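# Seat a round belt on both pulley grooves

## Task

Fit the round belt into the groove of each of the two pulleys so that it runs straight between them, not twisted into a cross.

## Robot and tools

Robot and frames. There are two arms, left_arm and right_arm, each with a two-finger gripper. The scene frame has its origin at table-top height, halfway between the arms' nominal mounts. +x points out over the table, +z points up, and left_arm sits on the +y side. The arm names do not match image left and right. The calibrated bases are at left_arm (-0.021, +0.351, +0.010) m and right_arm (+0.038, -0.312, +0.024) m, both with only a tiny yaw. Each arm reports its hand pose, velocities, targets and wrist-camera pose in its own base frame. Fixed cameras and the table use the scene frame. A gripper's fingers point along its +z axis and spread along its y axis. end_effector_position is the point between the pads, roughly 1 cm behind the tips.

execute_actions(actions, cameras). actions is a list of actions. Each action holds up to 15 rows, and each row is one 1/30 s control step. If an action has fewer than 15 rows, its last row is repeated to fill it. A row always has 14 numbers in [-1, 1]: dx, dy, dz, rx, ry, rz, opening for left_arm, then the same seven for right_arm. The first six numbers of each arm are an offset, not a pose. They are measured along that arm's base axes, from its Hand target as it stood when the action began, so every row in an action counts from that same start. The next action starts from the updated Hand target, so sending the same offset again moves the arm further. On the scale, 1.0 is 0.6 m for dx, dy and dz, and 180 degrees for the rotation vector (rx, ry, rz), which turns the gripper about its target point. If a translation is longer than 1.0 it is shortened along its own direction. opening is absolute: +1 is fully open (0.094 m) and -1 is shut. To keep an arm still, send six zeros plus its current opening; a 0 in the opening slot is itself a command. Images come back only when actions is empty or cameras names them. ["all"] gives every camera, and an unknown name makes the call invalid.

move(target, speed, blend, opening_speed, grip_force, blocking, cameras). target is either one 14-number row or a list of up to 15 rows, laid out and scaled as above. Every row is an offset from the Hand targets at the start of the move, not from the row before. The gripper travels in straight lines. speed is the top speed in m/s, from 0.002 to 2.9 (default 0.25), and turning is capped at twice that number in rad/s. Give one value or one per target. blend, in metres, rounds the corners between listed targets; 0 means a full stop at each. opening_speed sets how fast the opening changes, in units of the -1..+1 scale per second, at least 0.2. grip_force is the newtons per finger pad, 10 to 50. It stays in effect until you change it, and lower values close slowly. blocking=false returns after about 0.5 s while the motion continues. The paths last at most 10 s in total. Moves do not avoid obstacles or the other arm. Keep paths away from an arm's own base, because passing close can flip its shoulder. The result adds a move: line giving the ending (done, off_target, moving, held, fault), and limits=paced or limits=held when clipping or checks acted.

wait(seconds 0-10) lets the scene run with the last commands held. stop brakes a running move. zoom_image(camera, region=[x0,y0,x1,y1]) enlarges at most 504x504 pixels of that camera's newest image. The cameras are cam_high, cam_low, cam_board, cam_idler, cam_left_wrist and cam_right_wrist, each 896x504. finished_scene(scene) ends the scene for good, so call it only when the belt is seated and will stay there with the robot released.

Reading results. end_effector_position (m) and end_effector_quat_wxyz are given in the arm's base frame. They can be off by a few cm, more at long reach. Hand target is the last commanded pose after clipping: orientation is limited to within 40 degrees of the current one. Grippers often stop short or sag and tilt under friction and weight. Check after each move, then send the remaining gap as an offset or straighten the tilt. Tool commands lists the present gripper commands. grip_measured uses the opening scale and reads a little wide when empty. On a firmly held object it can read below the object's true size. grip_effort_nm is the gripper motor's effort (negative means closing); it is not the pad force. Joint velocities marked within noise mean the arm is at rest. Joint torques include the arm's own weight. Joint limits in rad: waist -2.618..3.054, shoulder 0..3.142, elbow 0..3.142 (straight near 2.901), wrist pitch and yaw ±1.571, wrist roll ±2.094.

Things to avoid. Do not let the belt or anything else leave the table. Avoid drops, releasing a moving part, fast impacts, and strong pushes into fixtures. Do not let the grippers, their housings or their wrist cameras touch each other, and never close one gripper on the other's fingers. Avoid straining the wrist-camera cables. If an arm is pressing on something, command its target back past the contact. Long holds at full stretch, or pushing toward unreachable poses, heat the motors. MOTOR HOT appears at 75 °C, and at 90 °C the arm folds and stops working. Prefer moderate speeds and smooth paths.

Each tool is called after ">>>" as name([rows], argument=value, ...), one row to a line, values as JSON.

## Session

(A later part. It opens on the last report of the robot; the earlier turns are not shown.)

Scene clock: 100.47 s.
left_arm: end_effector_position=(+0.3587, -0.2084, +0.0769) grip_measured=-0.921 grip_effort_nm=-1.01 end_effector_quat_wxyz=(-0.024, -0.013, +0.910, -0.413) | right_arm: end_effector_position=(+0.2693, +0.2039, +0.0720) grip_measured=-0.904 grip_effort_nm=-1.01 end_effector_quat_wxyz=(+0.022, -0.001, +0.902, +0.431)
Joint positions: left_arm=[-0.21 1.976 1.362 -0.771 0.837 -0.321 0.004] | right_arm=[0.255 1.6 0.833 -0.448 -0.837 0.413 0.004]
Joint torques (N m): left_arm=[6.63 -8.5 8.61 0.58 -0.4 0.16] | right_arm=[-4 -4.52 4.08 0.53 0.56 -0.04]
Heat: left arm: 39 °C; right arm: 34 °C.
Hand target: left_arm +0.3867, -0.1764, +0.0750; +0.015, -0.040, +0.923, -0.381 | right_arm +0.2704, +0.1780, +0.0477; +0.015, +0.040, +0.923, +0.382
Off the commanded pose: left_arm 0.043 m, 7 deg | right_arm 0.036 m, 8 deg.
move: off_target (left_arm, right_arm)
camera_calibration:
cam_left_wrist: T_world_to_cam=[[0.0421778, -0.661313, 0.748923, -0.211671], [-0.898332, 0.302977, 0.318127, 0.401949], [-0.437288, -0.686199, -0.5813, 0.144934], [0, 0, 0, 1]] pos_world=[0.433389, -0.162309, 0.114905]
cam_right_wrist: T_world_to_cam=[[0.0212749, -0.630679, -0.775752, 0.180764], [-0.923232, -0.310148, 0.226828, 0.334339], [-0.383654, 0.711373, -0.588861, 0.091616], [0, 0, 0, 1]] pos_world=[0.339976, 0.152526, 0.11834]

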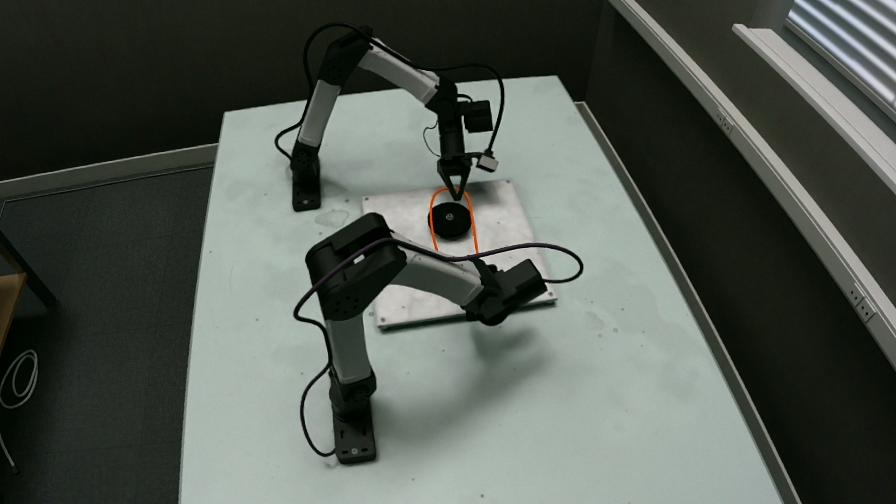

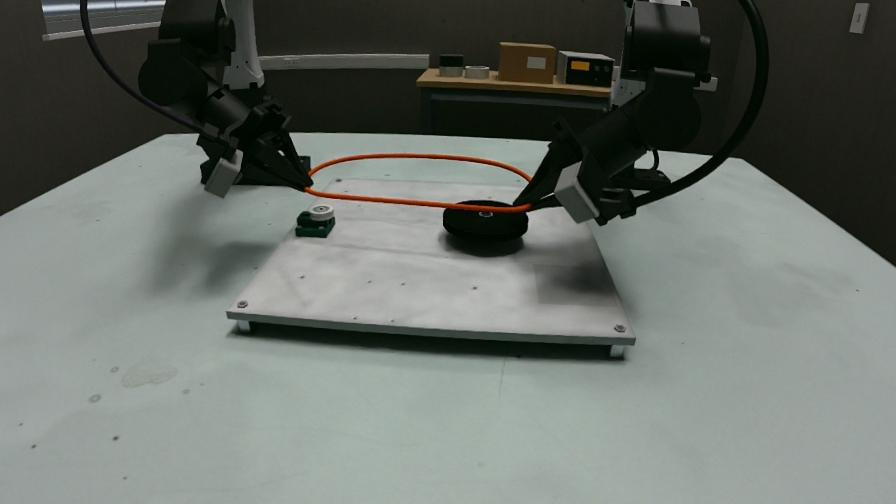

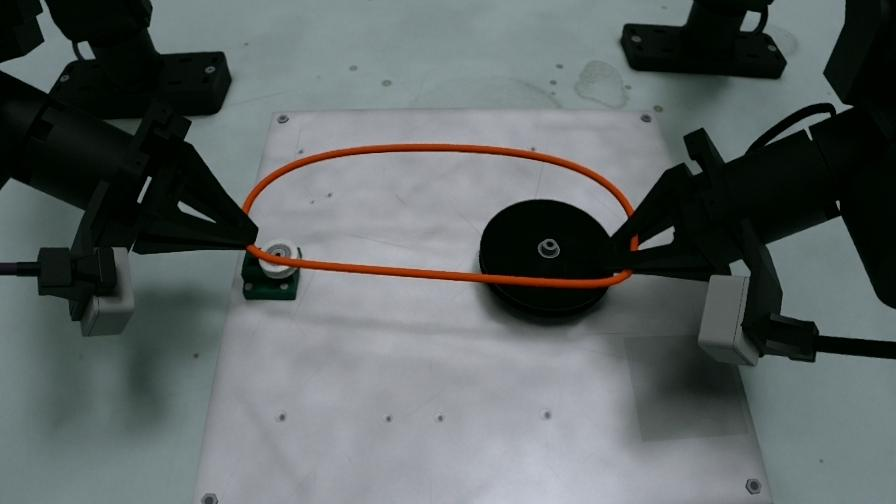

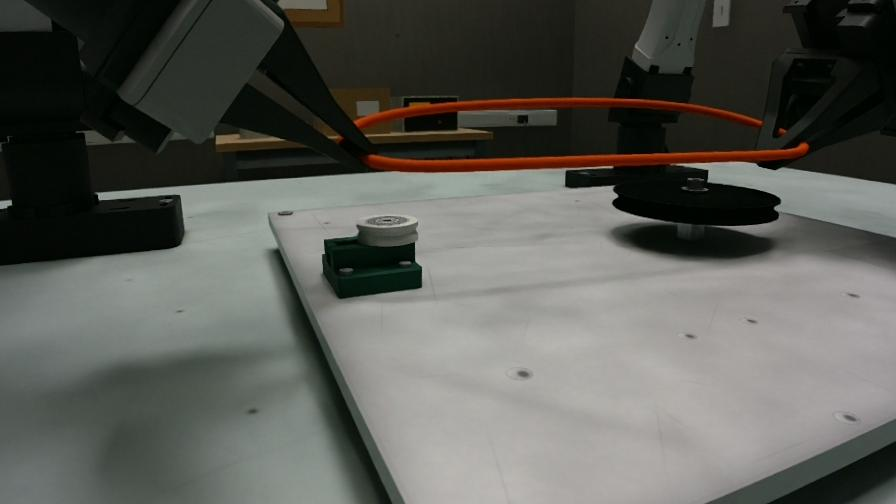

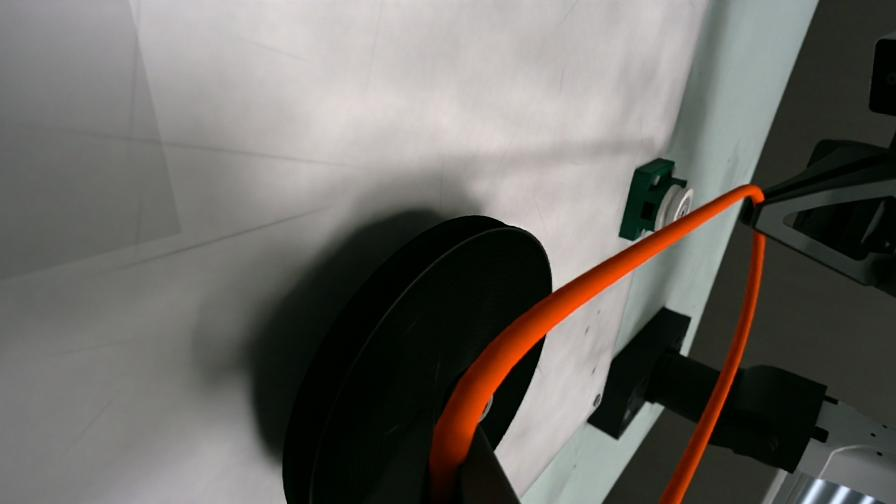

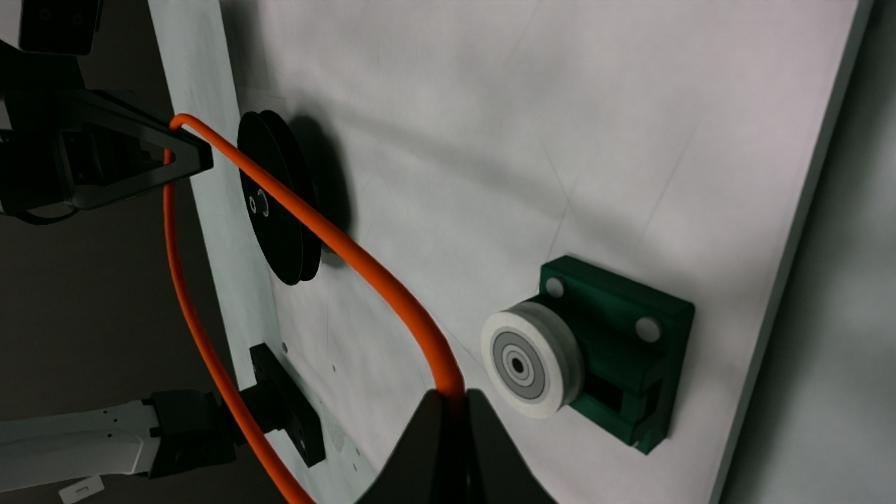

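>>> move(target=[-0.06,-0.16,0.12,0,0,0,-0.97,-0.01,0.05,0.14,0,0,0,-0.97], speed=0.12, cameras=["cam_board","cam_left_wrist","cam_right_wrist"])

Scene clock: 104.63 s.
left_arm: end_effector_position=(+0.3427, -0.2696, +0.1214) grip_measured=-0.921 grip_effort_nm=-1.01 end_effector_quat_wxyz=(-0.015, -0.046, +0.927, -0.372) | right_arm: end_effector_position=(+0.2607, +0.2069, +0.1210) grip_measured=-0.904 grip_effort_nm=-1.01 end_effector_quat_wxyz=(+0.001, +0.043, +0.922, +0.384)
Joint positions: left_arm=[-0.412 1.873 1.436 -0.761 0.682 -0.646 0.004] | right_arm=[0.318 1.49 0.996 -0.731 -0.722 0.544 0.004]
Joint torques (N m): left_arm=[-0.16 -11.4 9.4 0.87 0.24 0] | right_arm=[0.34 -6.38 8.53 0.89 -0.16 0.15]
Heat: left arm: 39 °C; right arm: 34 °C.
Hand target: left_arm +0.3507, -0.2726, +0.1470; +0.015, -0.040, +0.923, -0.381 | right_arm +0.2644, +0.2080, +0.1317; +0.015, +0.040, +0.923, +0.382
Off the commanded pose: left_arm 0.027 m, 4 deg | right_arm 0.011 m, 2 deg.
move: off_target (left_arm, right_arm)
camera_calibration:
cam_left_wrist: T_world_to_cam=[[0.0962247, -0.721363, 0.68584, -0.311794], [-0.911446, 0.213048, 0.351961, 0.368071], [-0.400009, -0.658973, -0.636983, 0.123221], [0, 0, 0, 1]] pos_world=[0.414769, -0.222134, 0.162783]
cam_right_wrist: T_world_to_cam=[[-0.0779736, -0.704084, -0.705822, 0.253451], [-0.919623, -0.222597, 0.323641, 0.285457], [-0.384985, 0.674326, -0.630136, 0.128066], [0, 0, 0, 1]] pos_world=[0.331579, 0.155634, 0.167205]
Images, in order (width x height): cam_board 896x504, cam_left_wrist 896x504, cam_right_wrist 896x504.

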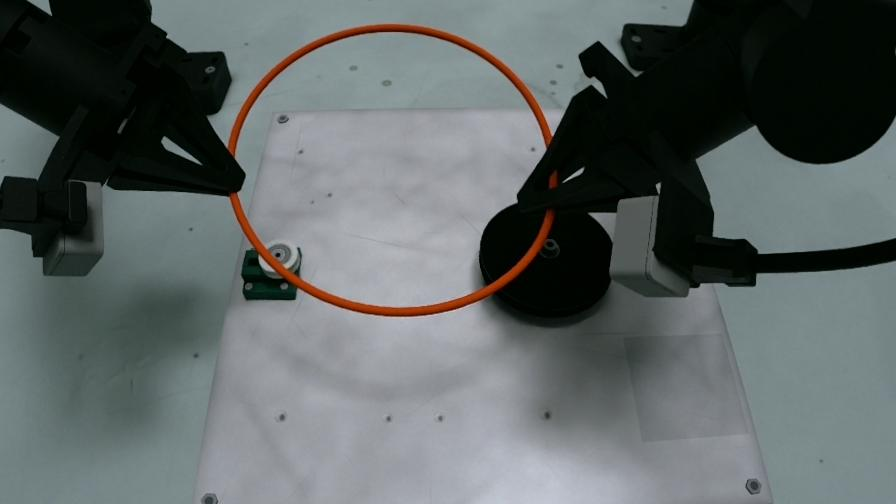

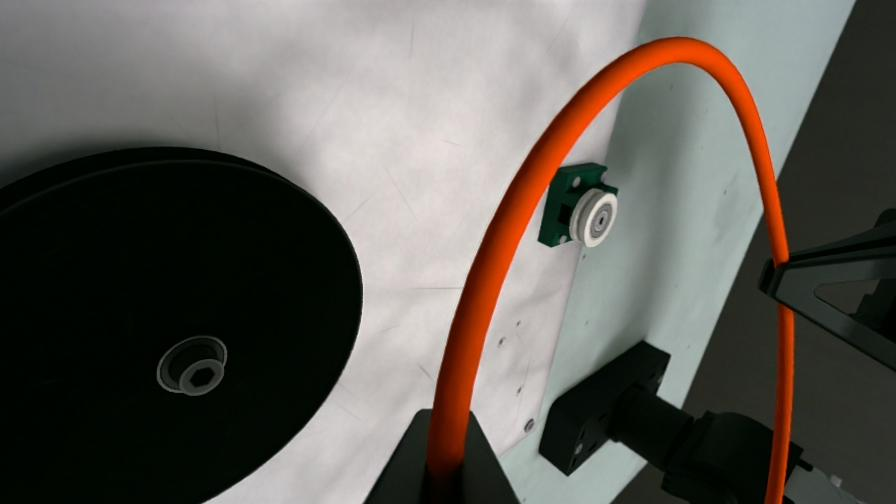

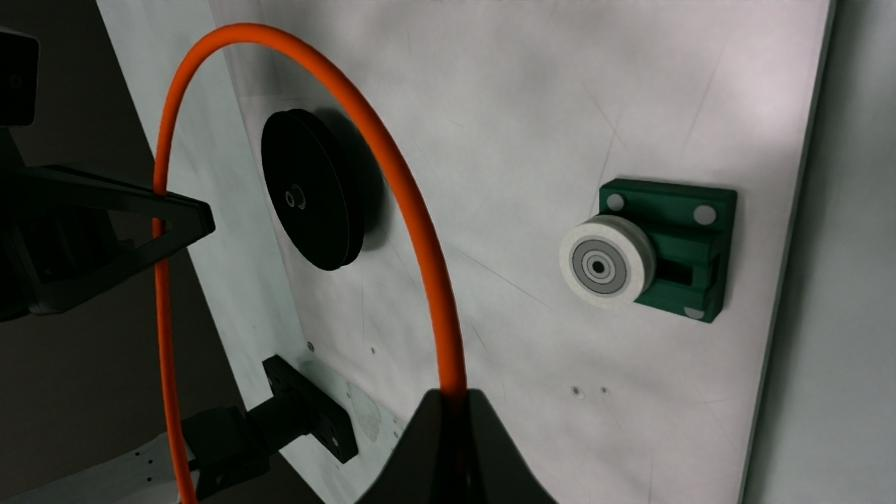

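>>> move([
  [0,0,0,0,0,0,-0.55,0,0,0,0,0,0,-0.97],
  [-0.042,0.0,0,0,0,0,-0.55,0,0,0,0,0,0,-0.97],
  [-0.042,0,0,0,0,0,-0.97,0,0,0,0,0,0,-0.97],
], speed=0.06, opening_speed=0.5, cameras=["cam_board","cam_left_wrist","cam_right_wrist"])

Scene clock: 108.50 s.
left_arm: end_effector_position=(+0.3262, -0.2713, +0.1348) grip_measured=-0.906 grip_effort_nm=-0.97 end_effector_quat_wxyz=(-0.004, -0.045, +0.926, -0.375) | right_arm: end_effector_position=(+0.2604, +0.2063, +0.1204) grip_measured=-0.904 grip_effort_nm=-1.01 end_effector_quat_wxyz=(+0.001, +0.044, +0.923, +0.382)
Joint positions: left_arm=[-0.437 1.788 1.373 -0.74 0.668 -0.679 0.004] | right_arm=[0.318 1.49 0.996 -0.734 -0.719 0.544 0.004]
Joint torques (N m): left_arm=[-0.54 -11.04 5.44 1.15 0.23 0.01] | right_arm=[0.27 -6.64 8.39 0.89 -0.24 0.11]
Heat: left arm: 39 °C; right arm: 35 °C.
Hand target: left_arm +0.3256, -0.2724, +0.1470; +0.015, -0.040, +0.923, -0.381 | right_arm +0.2644, +0.2080, +0.1317; +0.015, +0.040, +0.923, +0.382
Off the commanded pose: left_arm 0.012 m, 2 deg | right_arm 0.012 m, 2 deg.
move: off_target (left_arm, right_arm); target 3's new opening was sent with left_arm's hand 0.012 m and 2 deg from that target
camera_calibration:
cam_left_wrist: T_world_to_cam=[[0.0849136, -0.716476, 0.692425, -0.316566], [-0.919758, 0.210895, 0.331012, 0.353616], [-0.383191, -0.664971, -0.641076, 0.117369], [0, 0, 0, 1]] pos_world=[0.397097, -0.223341, 0.17739]
cam_right_wrist: T_world_to_cam=[[-0.0804147, -0.706904, -0.702724, 0.253385], [-0.919149, -0.220155, 0.326645, 0.284233], [-0.385615, 0.672175, -0.632046, 0.128768], [0, 0, 0, 1]] pos_world=[0.331283, 0.15514, 0.166604]
Images, in order (width x height): cam_board 896x504, cam_left_wrist 896x504, cam_right_wrist 896x504.

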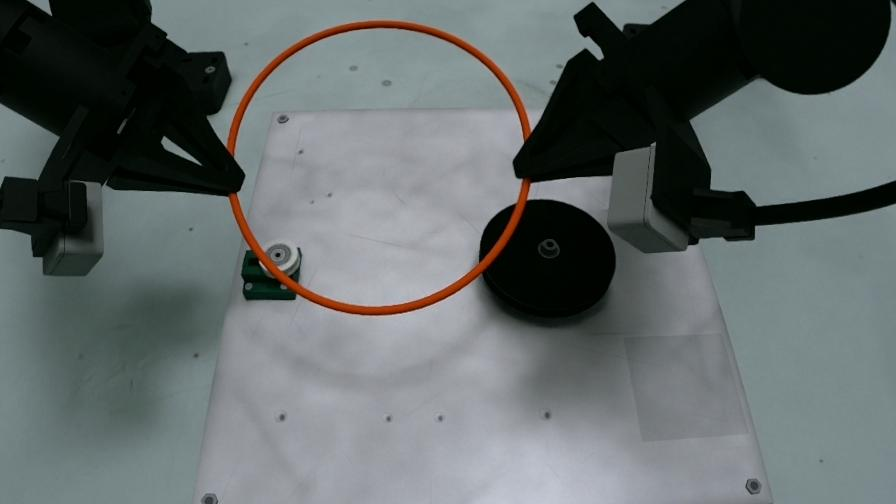

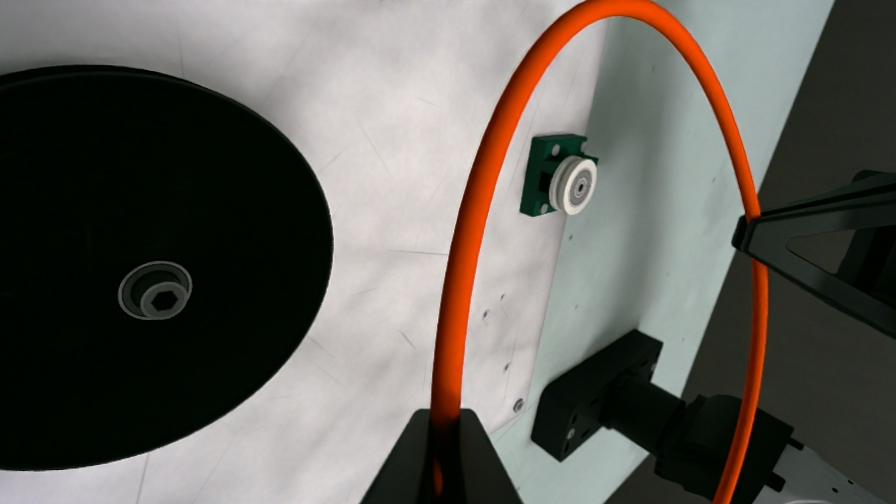

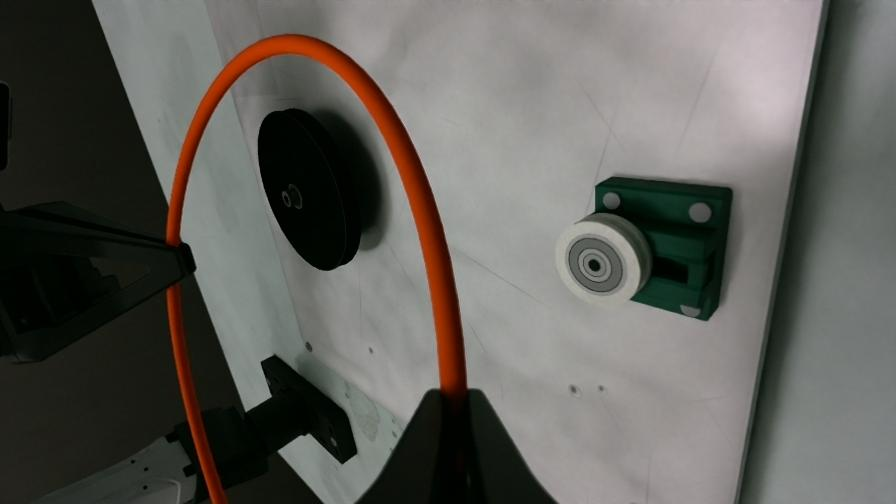

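>>> move([
  [0,0,0,0,0,0,-0.97,0,0,0,0,0,0,-0.55],
  [0,0,0,0,0,0,-0.97,-0.028,0,0,0,0,0,-0.55],
  [0,0,0,0,0,0,-0.97,-0.028,0,0,0,0,0,-0.97],
], speed=0.06, opening_speed=0.5, cameras=["cam_board","cam_right_wrist"])

Scene clock: 112.37 s.
left_arm: end_effector_position=(+0.3263, -0.2713, +0.1348) grip_measured=-0.907 grip_effort_nm=-1.01 end_effector_quat_wxyz=(-0.004, -0.045, +0.926, -0.375) | right_arm: end_effector_position=(+0.2516, +0.2090, +0.1318) grip_measured=-0.907 grip_effort_nm=-0.97 end_effector_quat_wxyz=(+0.012, +0.039, +0.921, +0.386)
Joint positions: left_arm=[-0.437 1.788 1.373 -0.74 0.667 -0.679 0.004] | right_arm=[0.339 1.427 0.978 -0.734 -0.711 0.569 0.004]
Joint torques (N m): left_arm=[-0.54 -11.06 5.44 1.15 0.23 0] | right_arm=[0.31 -6.48 5.44 1.03 -0.16 0.13]
Motor temperatures (°C): left_arm=[27 39 39 35 25 25 28] | right_arm=[26 33 35 31 24 27 27]
Heat: left arm: 39 °C; right arm: 35 °C.
Hand target: left_arm +0.3256, -0.2724, +0.1470; +0.015, -0.040, +0.923, -0.381 | right_arm +0.2477, +0.2079, +0.1317; +0.015, +0.040, +0.923, +0.382
Off the commanded pose: left_arm 0.012 m, 2 deg | right_arm 0.004 m, 1 deg.
move: off_target (left_arm)
camera_calibration:
cam_right_wrist: T_world_to_cam=[[-0.0615067, -0.700661, -0.710839, 0.257674], [-0.927247, -0.223443, 0.300475, 0.279151], [-0.369363, 0.677605, -0.635942, 0.12602], [0, 0, 0, 1]] pos_world=[0.321238, 0.157525, 0.179428]
Images, in order (width x height): cam_board 896x504, cam_right_wrist 896x504.

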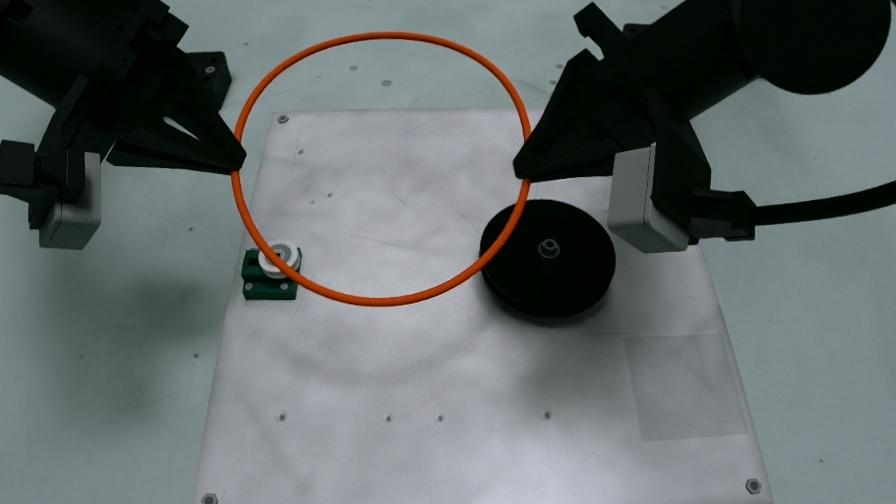

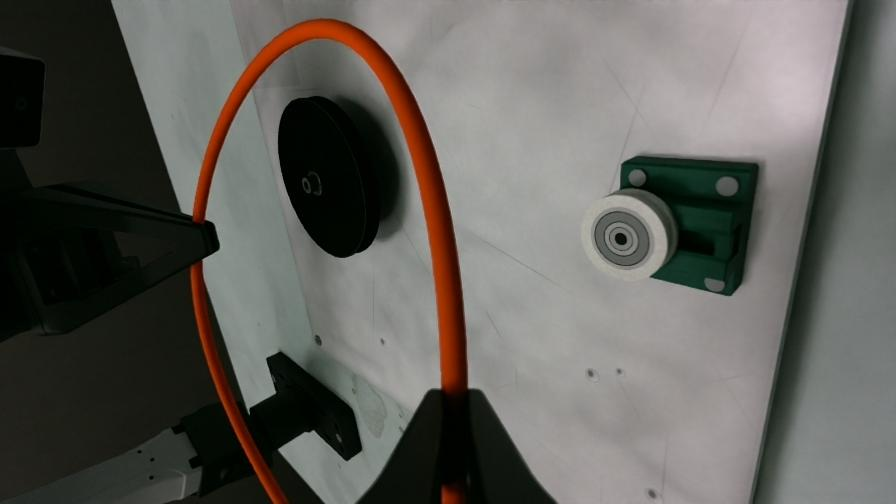

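>>> move(target=[0.027,0.178,-0.095,0,0,0,-0.97,0.027,-0.047,-0.117,0,0,0,-0.97], speed=0.12, cameras=["all"])

Scene clock: 114.60 s.
left_arm: end_effector_position=(+0.3360, -0.1926, +0.1036) grip_measured=-0.907 grip_effort_nm=-1.01 end_effector_quat_wxyz=(+0.012, -0.008, +0.910, -0.414) | right_arm: end_effector_position=(+0.2601, +0.2031, +0.0833) grip_measured=-0.909 grip_effort_nm=-1.01 end_effector_quat_wxyz=(+0.015, +0.004, +0.905, +0.426)
Joint positions: left_arm=[-0.183 1.8 1.232 -0.757 0.828 -0.31 0.004] | right_arm=[0.265 1.546 0.838 -0.514 -0.827 0.427 0.004]
Joint torques (N m): left_arm=[5.04 -7.17 5.08 0.42 -0.26 0.22] | right_arm=[-3.93 -4.3 4.37 0.68 0.49 0.04]
Heat: left arm: 39 °C; right arm: 35 °C.
Hand target: left_arm +0.3418, -0.1657, +0.0900; +0.015, -0.040, +0.923, -0.381 | right_arm +0.2638, +0.1798, +0.0614; +0.015, +0.040, +0.923, +0.382
Off the commanded pose: left_arm 0.031 m, 6 deg | right_arm 0.032 m, 7 deg.
move: off_target (left_arm, right_arm)
camera_calibration:
cam_left_wrist: T_world_to_cam=[[0.00429748, -0.658656, 0.752432, -0.207361], [-0.924117, 0.284884, 0.254656, 0.379954], [-0.382086, -0.696429, -0.607451, 0.1436], [0, 0, 0, 1]] pos_world=[0.406881, -0.144815, 0.146498]
cam_right_wrist: T_world_to_cam=[[0.00729325, -0.63906, -0.769122, 0.193846], [-0.920529, -0.30473, 0.24447, 0.319754], [-0.390606, 0.706216, -0.590496, 0.0982371], [0, 0, 0, 1]] pos_world=[0.331301, 0.151941, 0.128929]

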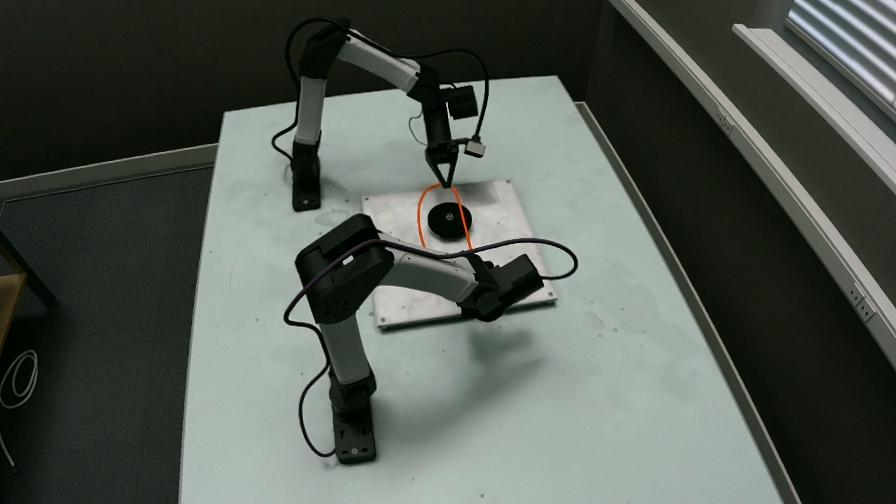

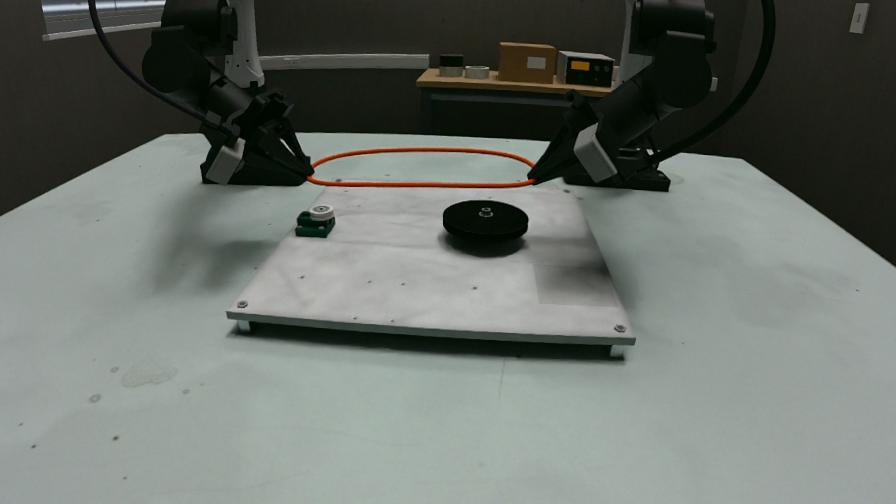

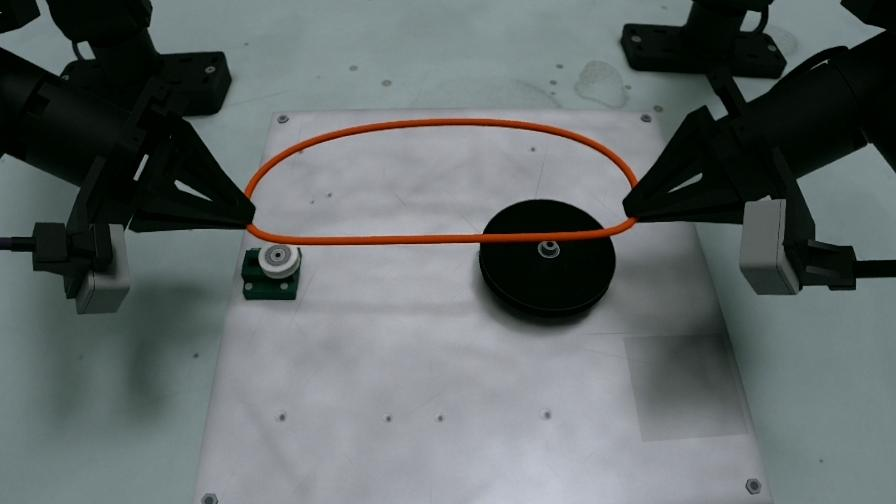

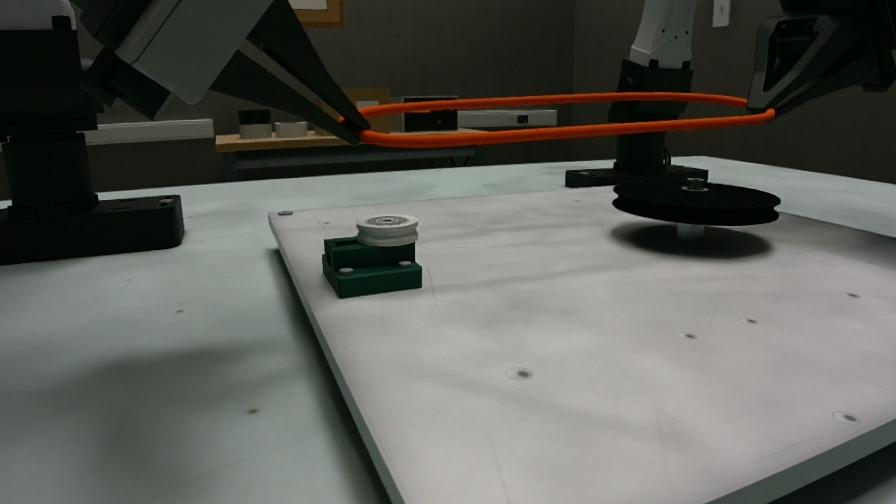

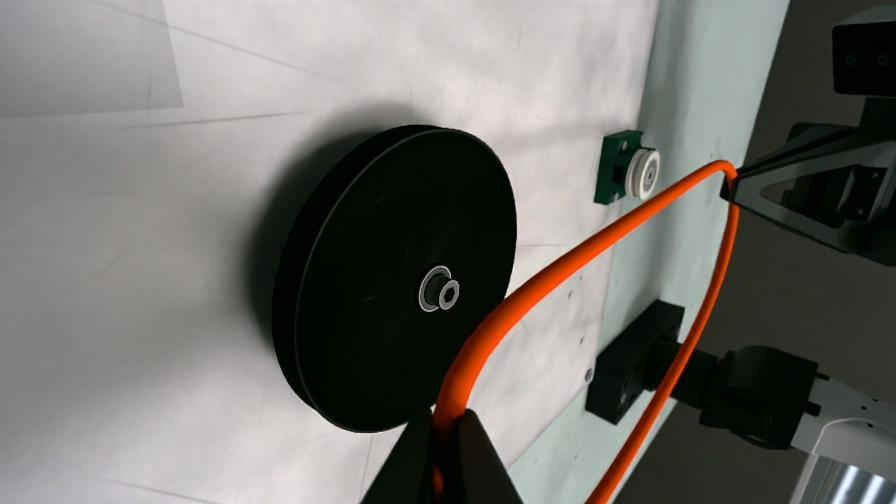

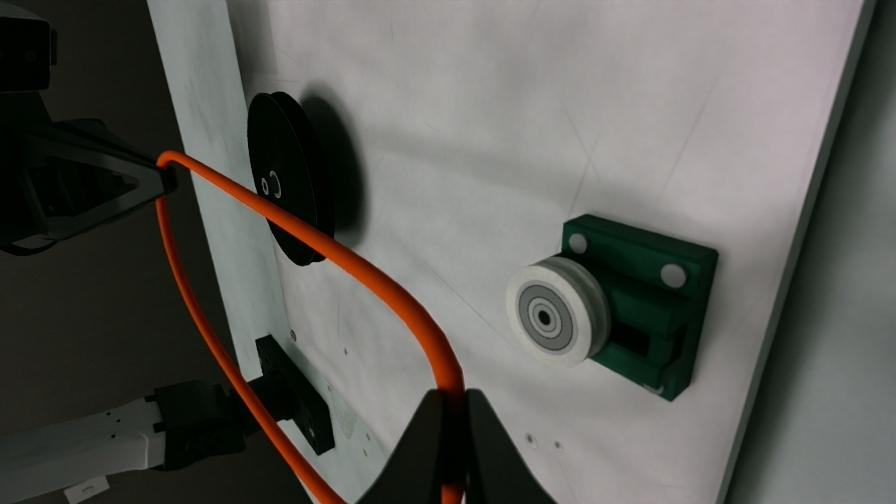

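>>> move([
  [0,-0.15,0.0,0,0,0,-0.97,0,0.03,0.02,0,0,0,-0.97],
  [0,-0.15,0.0,0,0,0,-0.55,0,0.03,0.02,0,0,0,-0.97],
  [-0.023,-0.15,0.0,0,0,0,-0.55,0,0.03,0.02,0,0,0,-0.97],
  [-0.023,-0.15,0.0,0,0,0,-0.97,0,0.03,0.02,0,0,0,-0.97],
], speed=[0.1,0.06,0.06,0.06], opening_speed=0.6, cameras=["cam_board","cam_left_wrist","cam_right_wrist"])

>>> move([
  [0,0,0,0,0,0,-0.97,0,0,0,0,0,0,-0.55],
  [0,0,0,0,0,0,-0.97,-0.027,0,0,0,0,0,-0.55],
  [0,0,0,0,0,0,-0.97,-0.027,0,0,0,0,0,-0.97],
], speed=0.06, opening_speed=0.6, cameras=["cam_board","cam_left_wrist","cam_right_wrist"])

Scene clock: 120.90 s.
left_arm: end_effector_position=(+0.3266, -0.2538, +0.0771) grip_measured=-0.968 grip_effort_nm=-0.10 end_effector_quat_wxyz=(-0.007, -0.046, +0.925, -0.376) | right_arm: end_effector_position=(+0.2628, +0.1975, +0.0722) grip_measured=-0.909 grip_effort_nm=-1.01 end_effector_quat_wxyz=(+0.013, +0.039, +0.921, +0.388)
Joint positions: left_arm=[-0.389 1.835 1.197 -0.554 0.69 -0.626 0.002] | right_arm=[0.282 1.546 0.838 -0.517 -0.733 0.5 0.004]
Joint torques (N m): left_arm=[-0.59 -11.25 5.2 1.09 0.22 0.02] | right_arm=[0.23 -5.24 6.87 0.89 -0.23 0.1]
Heat: left arm: 40 °C; right arm: 35 °C.
Hand target: left_arm +0.3280, -0.2556, +0.0899; +0.015, -0.040, +0.923, -0.381 | right_arm +0.2638, +0.1978, +0.0734; +0.015, +0.040, +0.923, +0.382
Off the commanded pose: left_arm 0.013 m, 3 deg | right_arm 0.002 m, 1 deg.
move: off_target (left_arm); target 4's new opening was sent with left_arm's hand 0.013 m and 3 deg from that target
camera_calibration:
cam_left_wrist: T_world_to_cam=[[0.089491, -0.714525, 0.693863, -0.26516], [-0.918071, 0.210943, 0.335633, 0.368462], [-0.386184, -0.667051, -0.637107, 0.0924131], [0, 0, 0, 1]] pos_world=[0.397692, -0.205544, 0.119194]
cam_right_wrist: T_world_to_cam=[[-0.0599659, -0.698788, -0.712811, 0.207242], [-0.927992, -0.224051, 0.297712, 0.3054], [-0.367744, 0.679336, -0.635034, 0.0992484], [0, 0, 0, 1]] pos_world=[0.332334, 0.14582, 0.11983]
Images, in order (width x height): cam_board 896x504, cam_left_wrist 896x504, cam_right_wrist 896x504.

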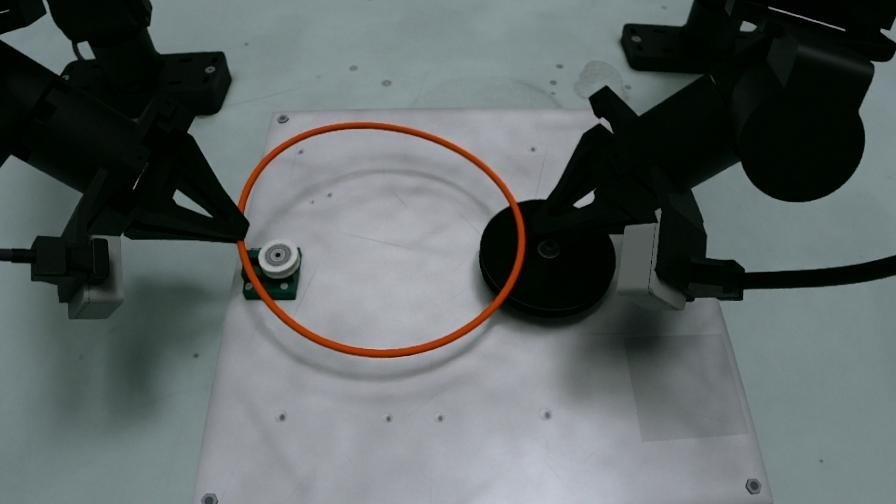

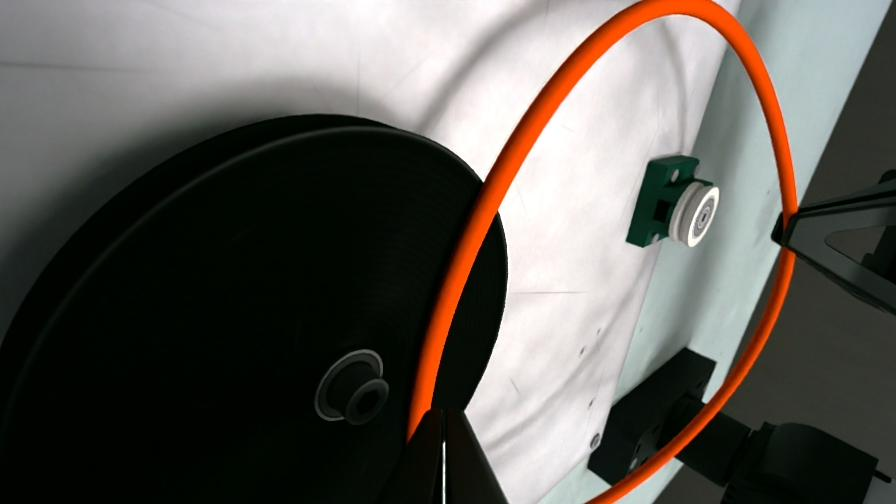

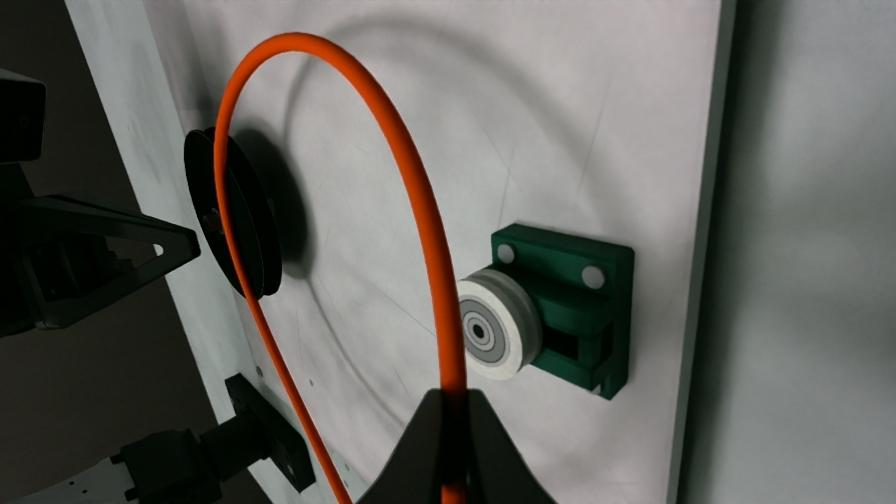

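Scene clock: 123.57 s.
left_arm: end_effector_position=(+0.3266, -0.2538, +0.0771) grip_measured=-0.968 grip_effort_nm=-0.10 end_effector_quat_wxyz=(-0.007, -0.046, +0.925, -0.376) | right_arm: end_effector_position=(+0.2502, +0.1986, +0.0730) grip_measured=-0.968 grip_effort_nm=-0.07 end_effector_quat_wxyz=(+0.009, +0.040, +0.921, +0.387)
Joint positions: left_arm=[-0.389 1.835 1.197 -0.554 0.69 -0.626 0.002] | right_arm=[0.3 1.502 0.8 -0.518 -0.728 0.522 0.001]
Joint torques (N m): left_arm=[-0.59 -11.26 5.19 1.09 0.22 0.02] | right_arm=[0.25 -6.5 4.9 1.02 -0.19 0.14]
Heat: left arm: 41 °C; right arm: 35 °C.
Hand target: left_arm +0.3280, -0.2556, +0.0899; +0.015, -0.040, +0.923, -0.381 | right_arm +0.2476, +0.1977, +0.0734; +0.015, +0.040, +0.923, +0.382
Off the commanded pose: left_arm 0.013 m, 3 deg | right_arm 0.003 m, 1 deg.
move: off_target (left_arm)
camera_calibration:
cam_left_wrist: T_world_to_cam=[[0.089491, -0.714525, 0.693863, -0.26516], [-0.918071, 0.210943, 0.335633, 0.368462], [-0.386184, -0.667051, -0.637107, 0.0924131], [0, 0, 0, 1]] pos_world=[0.397692, -0.205544, 0.119194]
cam_right_wrist: T_world_to_cam=[[-0.0661847, -0.6999, -0.711168, 0.209517], [-0.925296, -0.223687, 0.306255, 0.292332], [-0.373427, 0.67831, -0.632809, 0.0958386], [0, 0, 0, 1]] pos_world=[0.320149, 0.147023, 0.120121]
Images, in order (width x height): cam_board 896x504, cam_left_wrist 896x504, cam_right_wrist 896x504.

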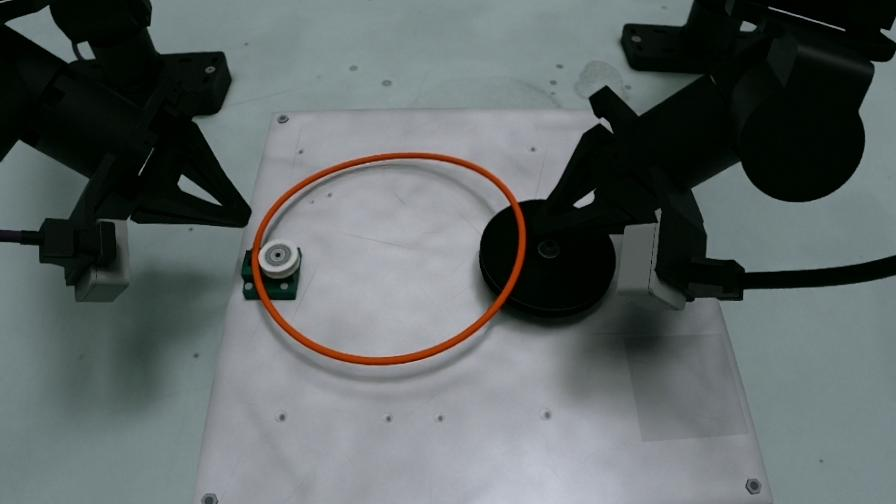

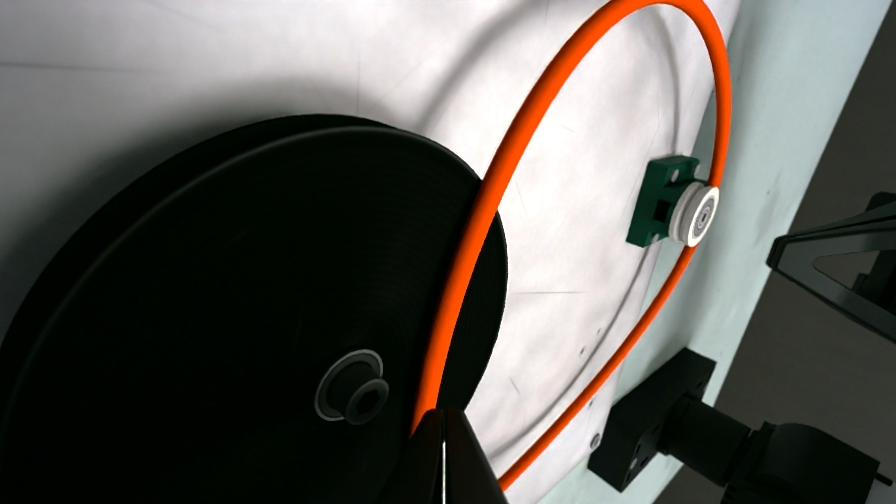

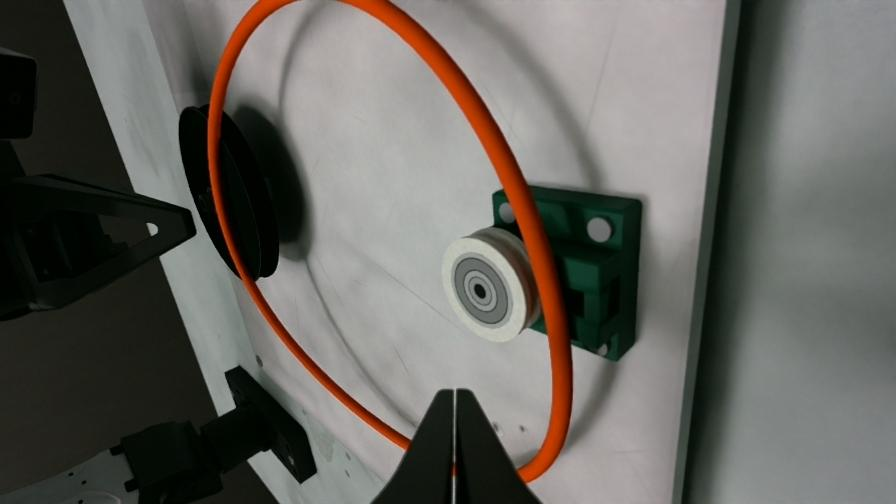

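>>> move([
  [0,0.03,0.09,0,0,0,-0.9,0,-0.08,0.08,0,0,0,-0.9],
  [-0.042,-0.024,0.07,0.183,0,0,-0.5,0,-0.12,0.12,0,0,0,-0.5],
], speed=0.12, blend=[0.02,0], cameras=["all"])

Scene clock: 131.47 s.
left_arm: end_effector_position=(+0.2966, -0.2659, +0.1245) grip_measured=-0.502 grip_effort_nm=0.14 end_effector_quat_wxyz=(+0.013, -0.031, +0.994, -0.102) | right_arm: end_effector_position=(+0.2427, +0.1254, +0.1343) grip_measured=-0.502 grip_effort_nm=0.11 end_effector_quat_wxyz=(+0.001, +0.046, +0.926, +0.374)
Joint positions: left_arm=[-0.67 1.911 1.692 -1.2 0.139 -0.743 0.023] | right_arm=[0.021 1.427 1.023 -1.095 -0.764 0.149 0.023]
Joint torques (N m): left_arm=[-0.4 -7.82 9.22 0.48 -0.07 -0.04] | right_arm=[-0.83 -4.89 8.18 0.35 -0.53 -0.05]
Heat: left arm: 42 °C; right arm: 35 °C.
Hand target: left_arm +0.3028, -0.2701, +0.1320; +0.026, -0.034, +0.994, -0.104 | right_arm +0.2476, +0.1258, +0.1454; +0.015, +0.040, +0.923, +0.382
Off the commanded pose: left_arm 0.011 m, 2 deg | right_arm 0.012 m, 2 deg.
move: off_target (left_arm, right_arm); target 2's new opening was sent with right_arm's hand 0.012 m and 2 deg from that target
camera_calibration:
cam_left_wrist: T_world_to_cam=[[0.0577091, -0.977869, 0.201104, -0.303258], [-0.924028, 0.0239413, 0.381575, 0.273924], [-0.377945, -0.207846, -0.902196, 0.255557], [0, 0, 0, 1]] pos_world=[0.367201, -0.249988, 0.187027]
cam_right_wrist: T_world_to_cam=[[-0.0834689, -0.718256, -0.690755, 0.205097], [-0.919659, -0.211412, 0.330958, 0.244006], [-0.383746, 0.662883, -0.642904, 0.187263], [0, 0, 0, 1]] pos_world=[0.313383, 0.0747645, 0.181309]

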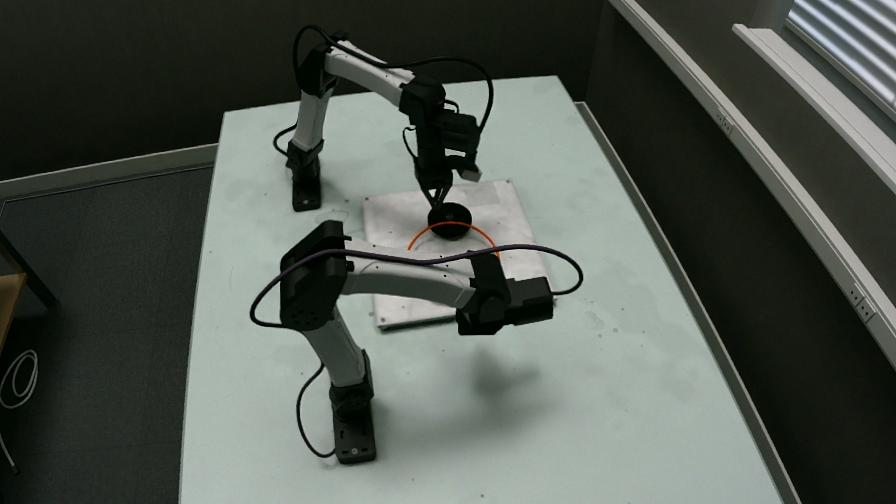

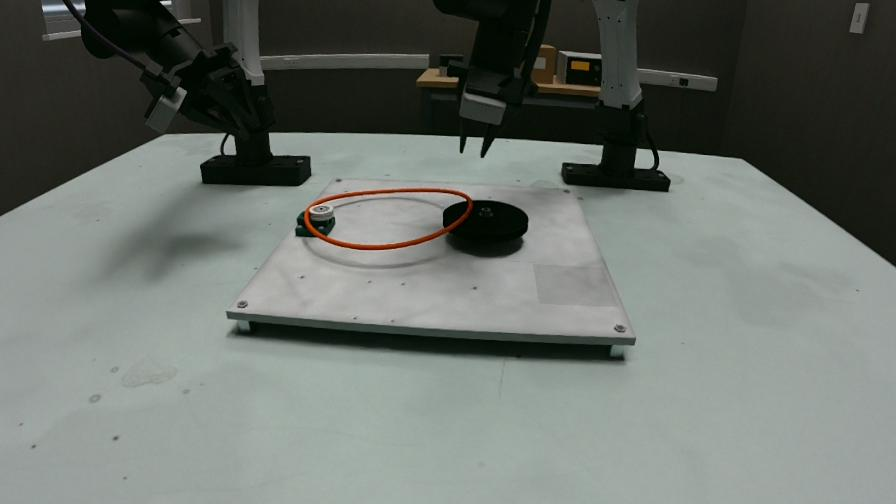

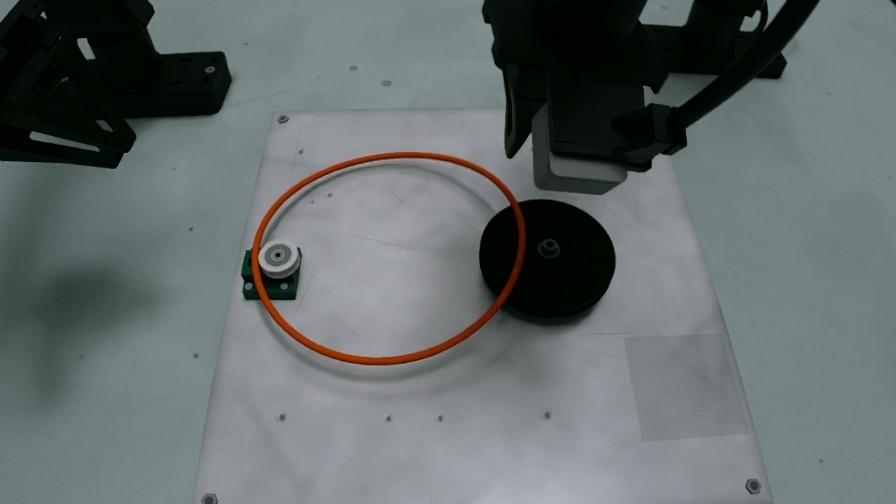

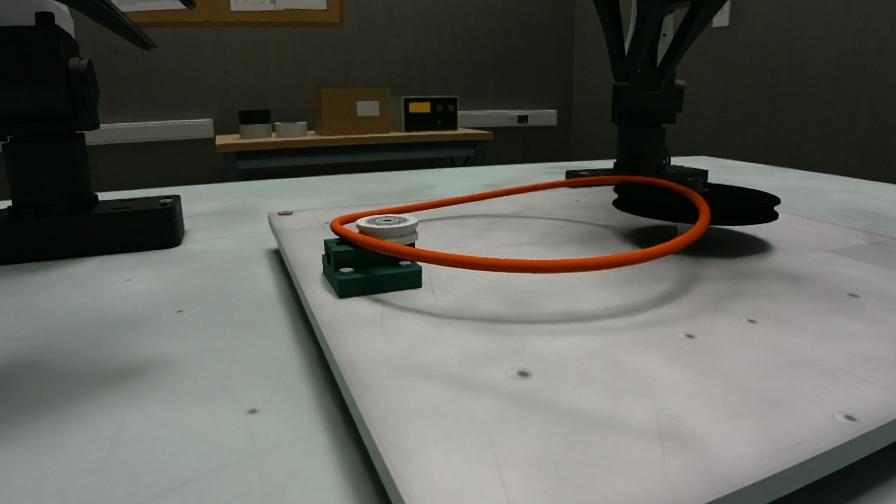

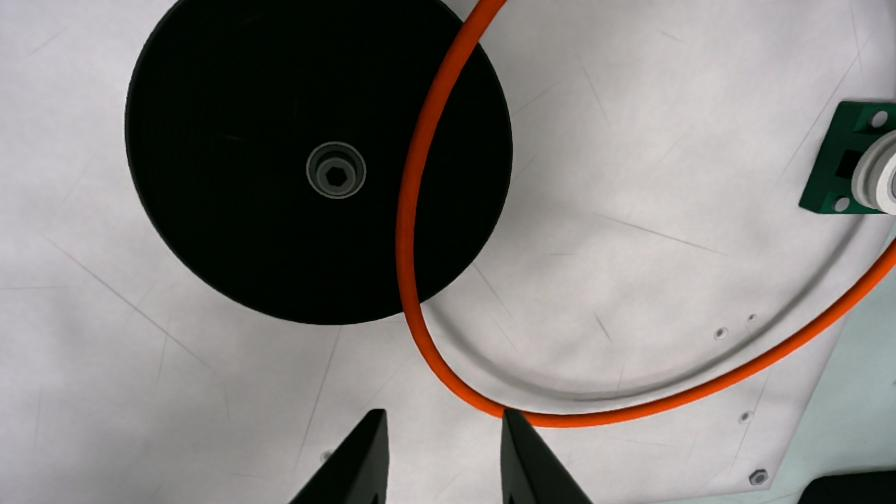

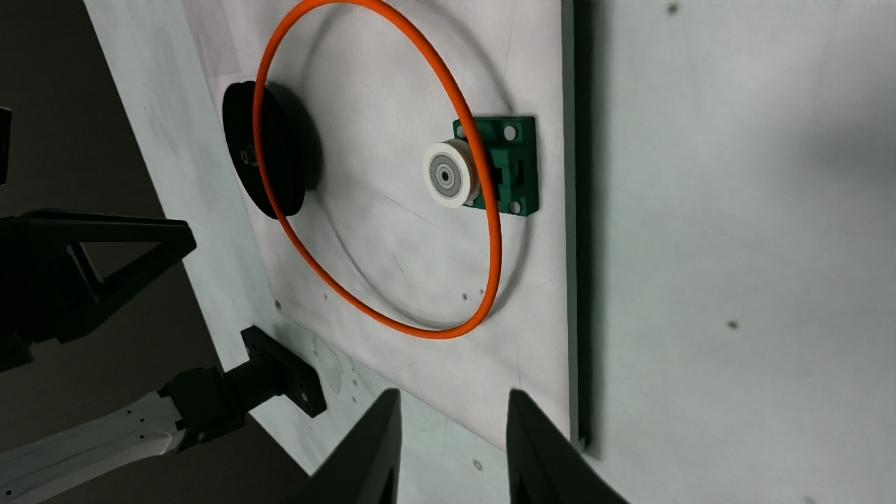

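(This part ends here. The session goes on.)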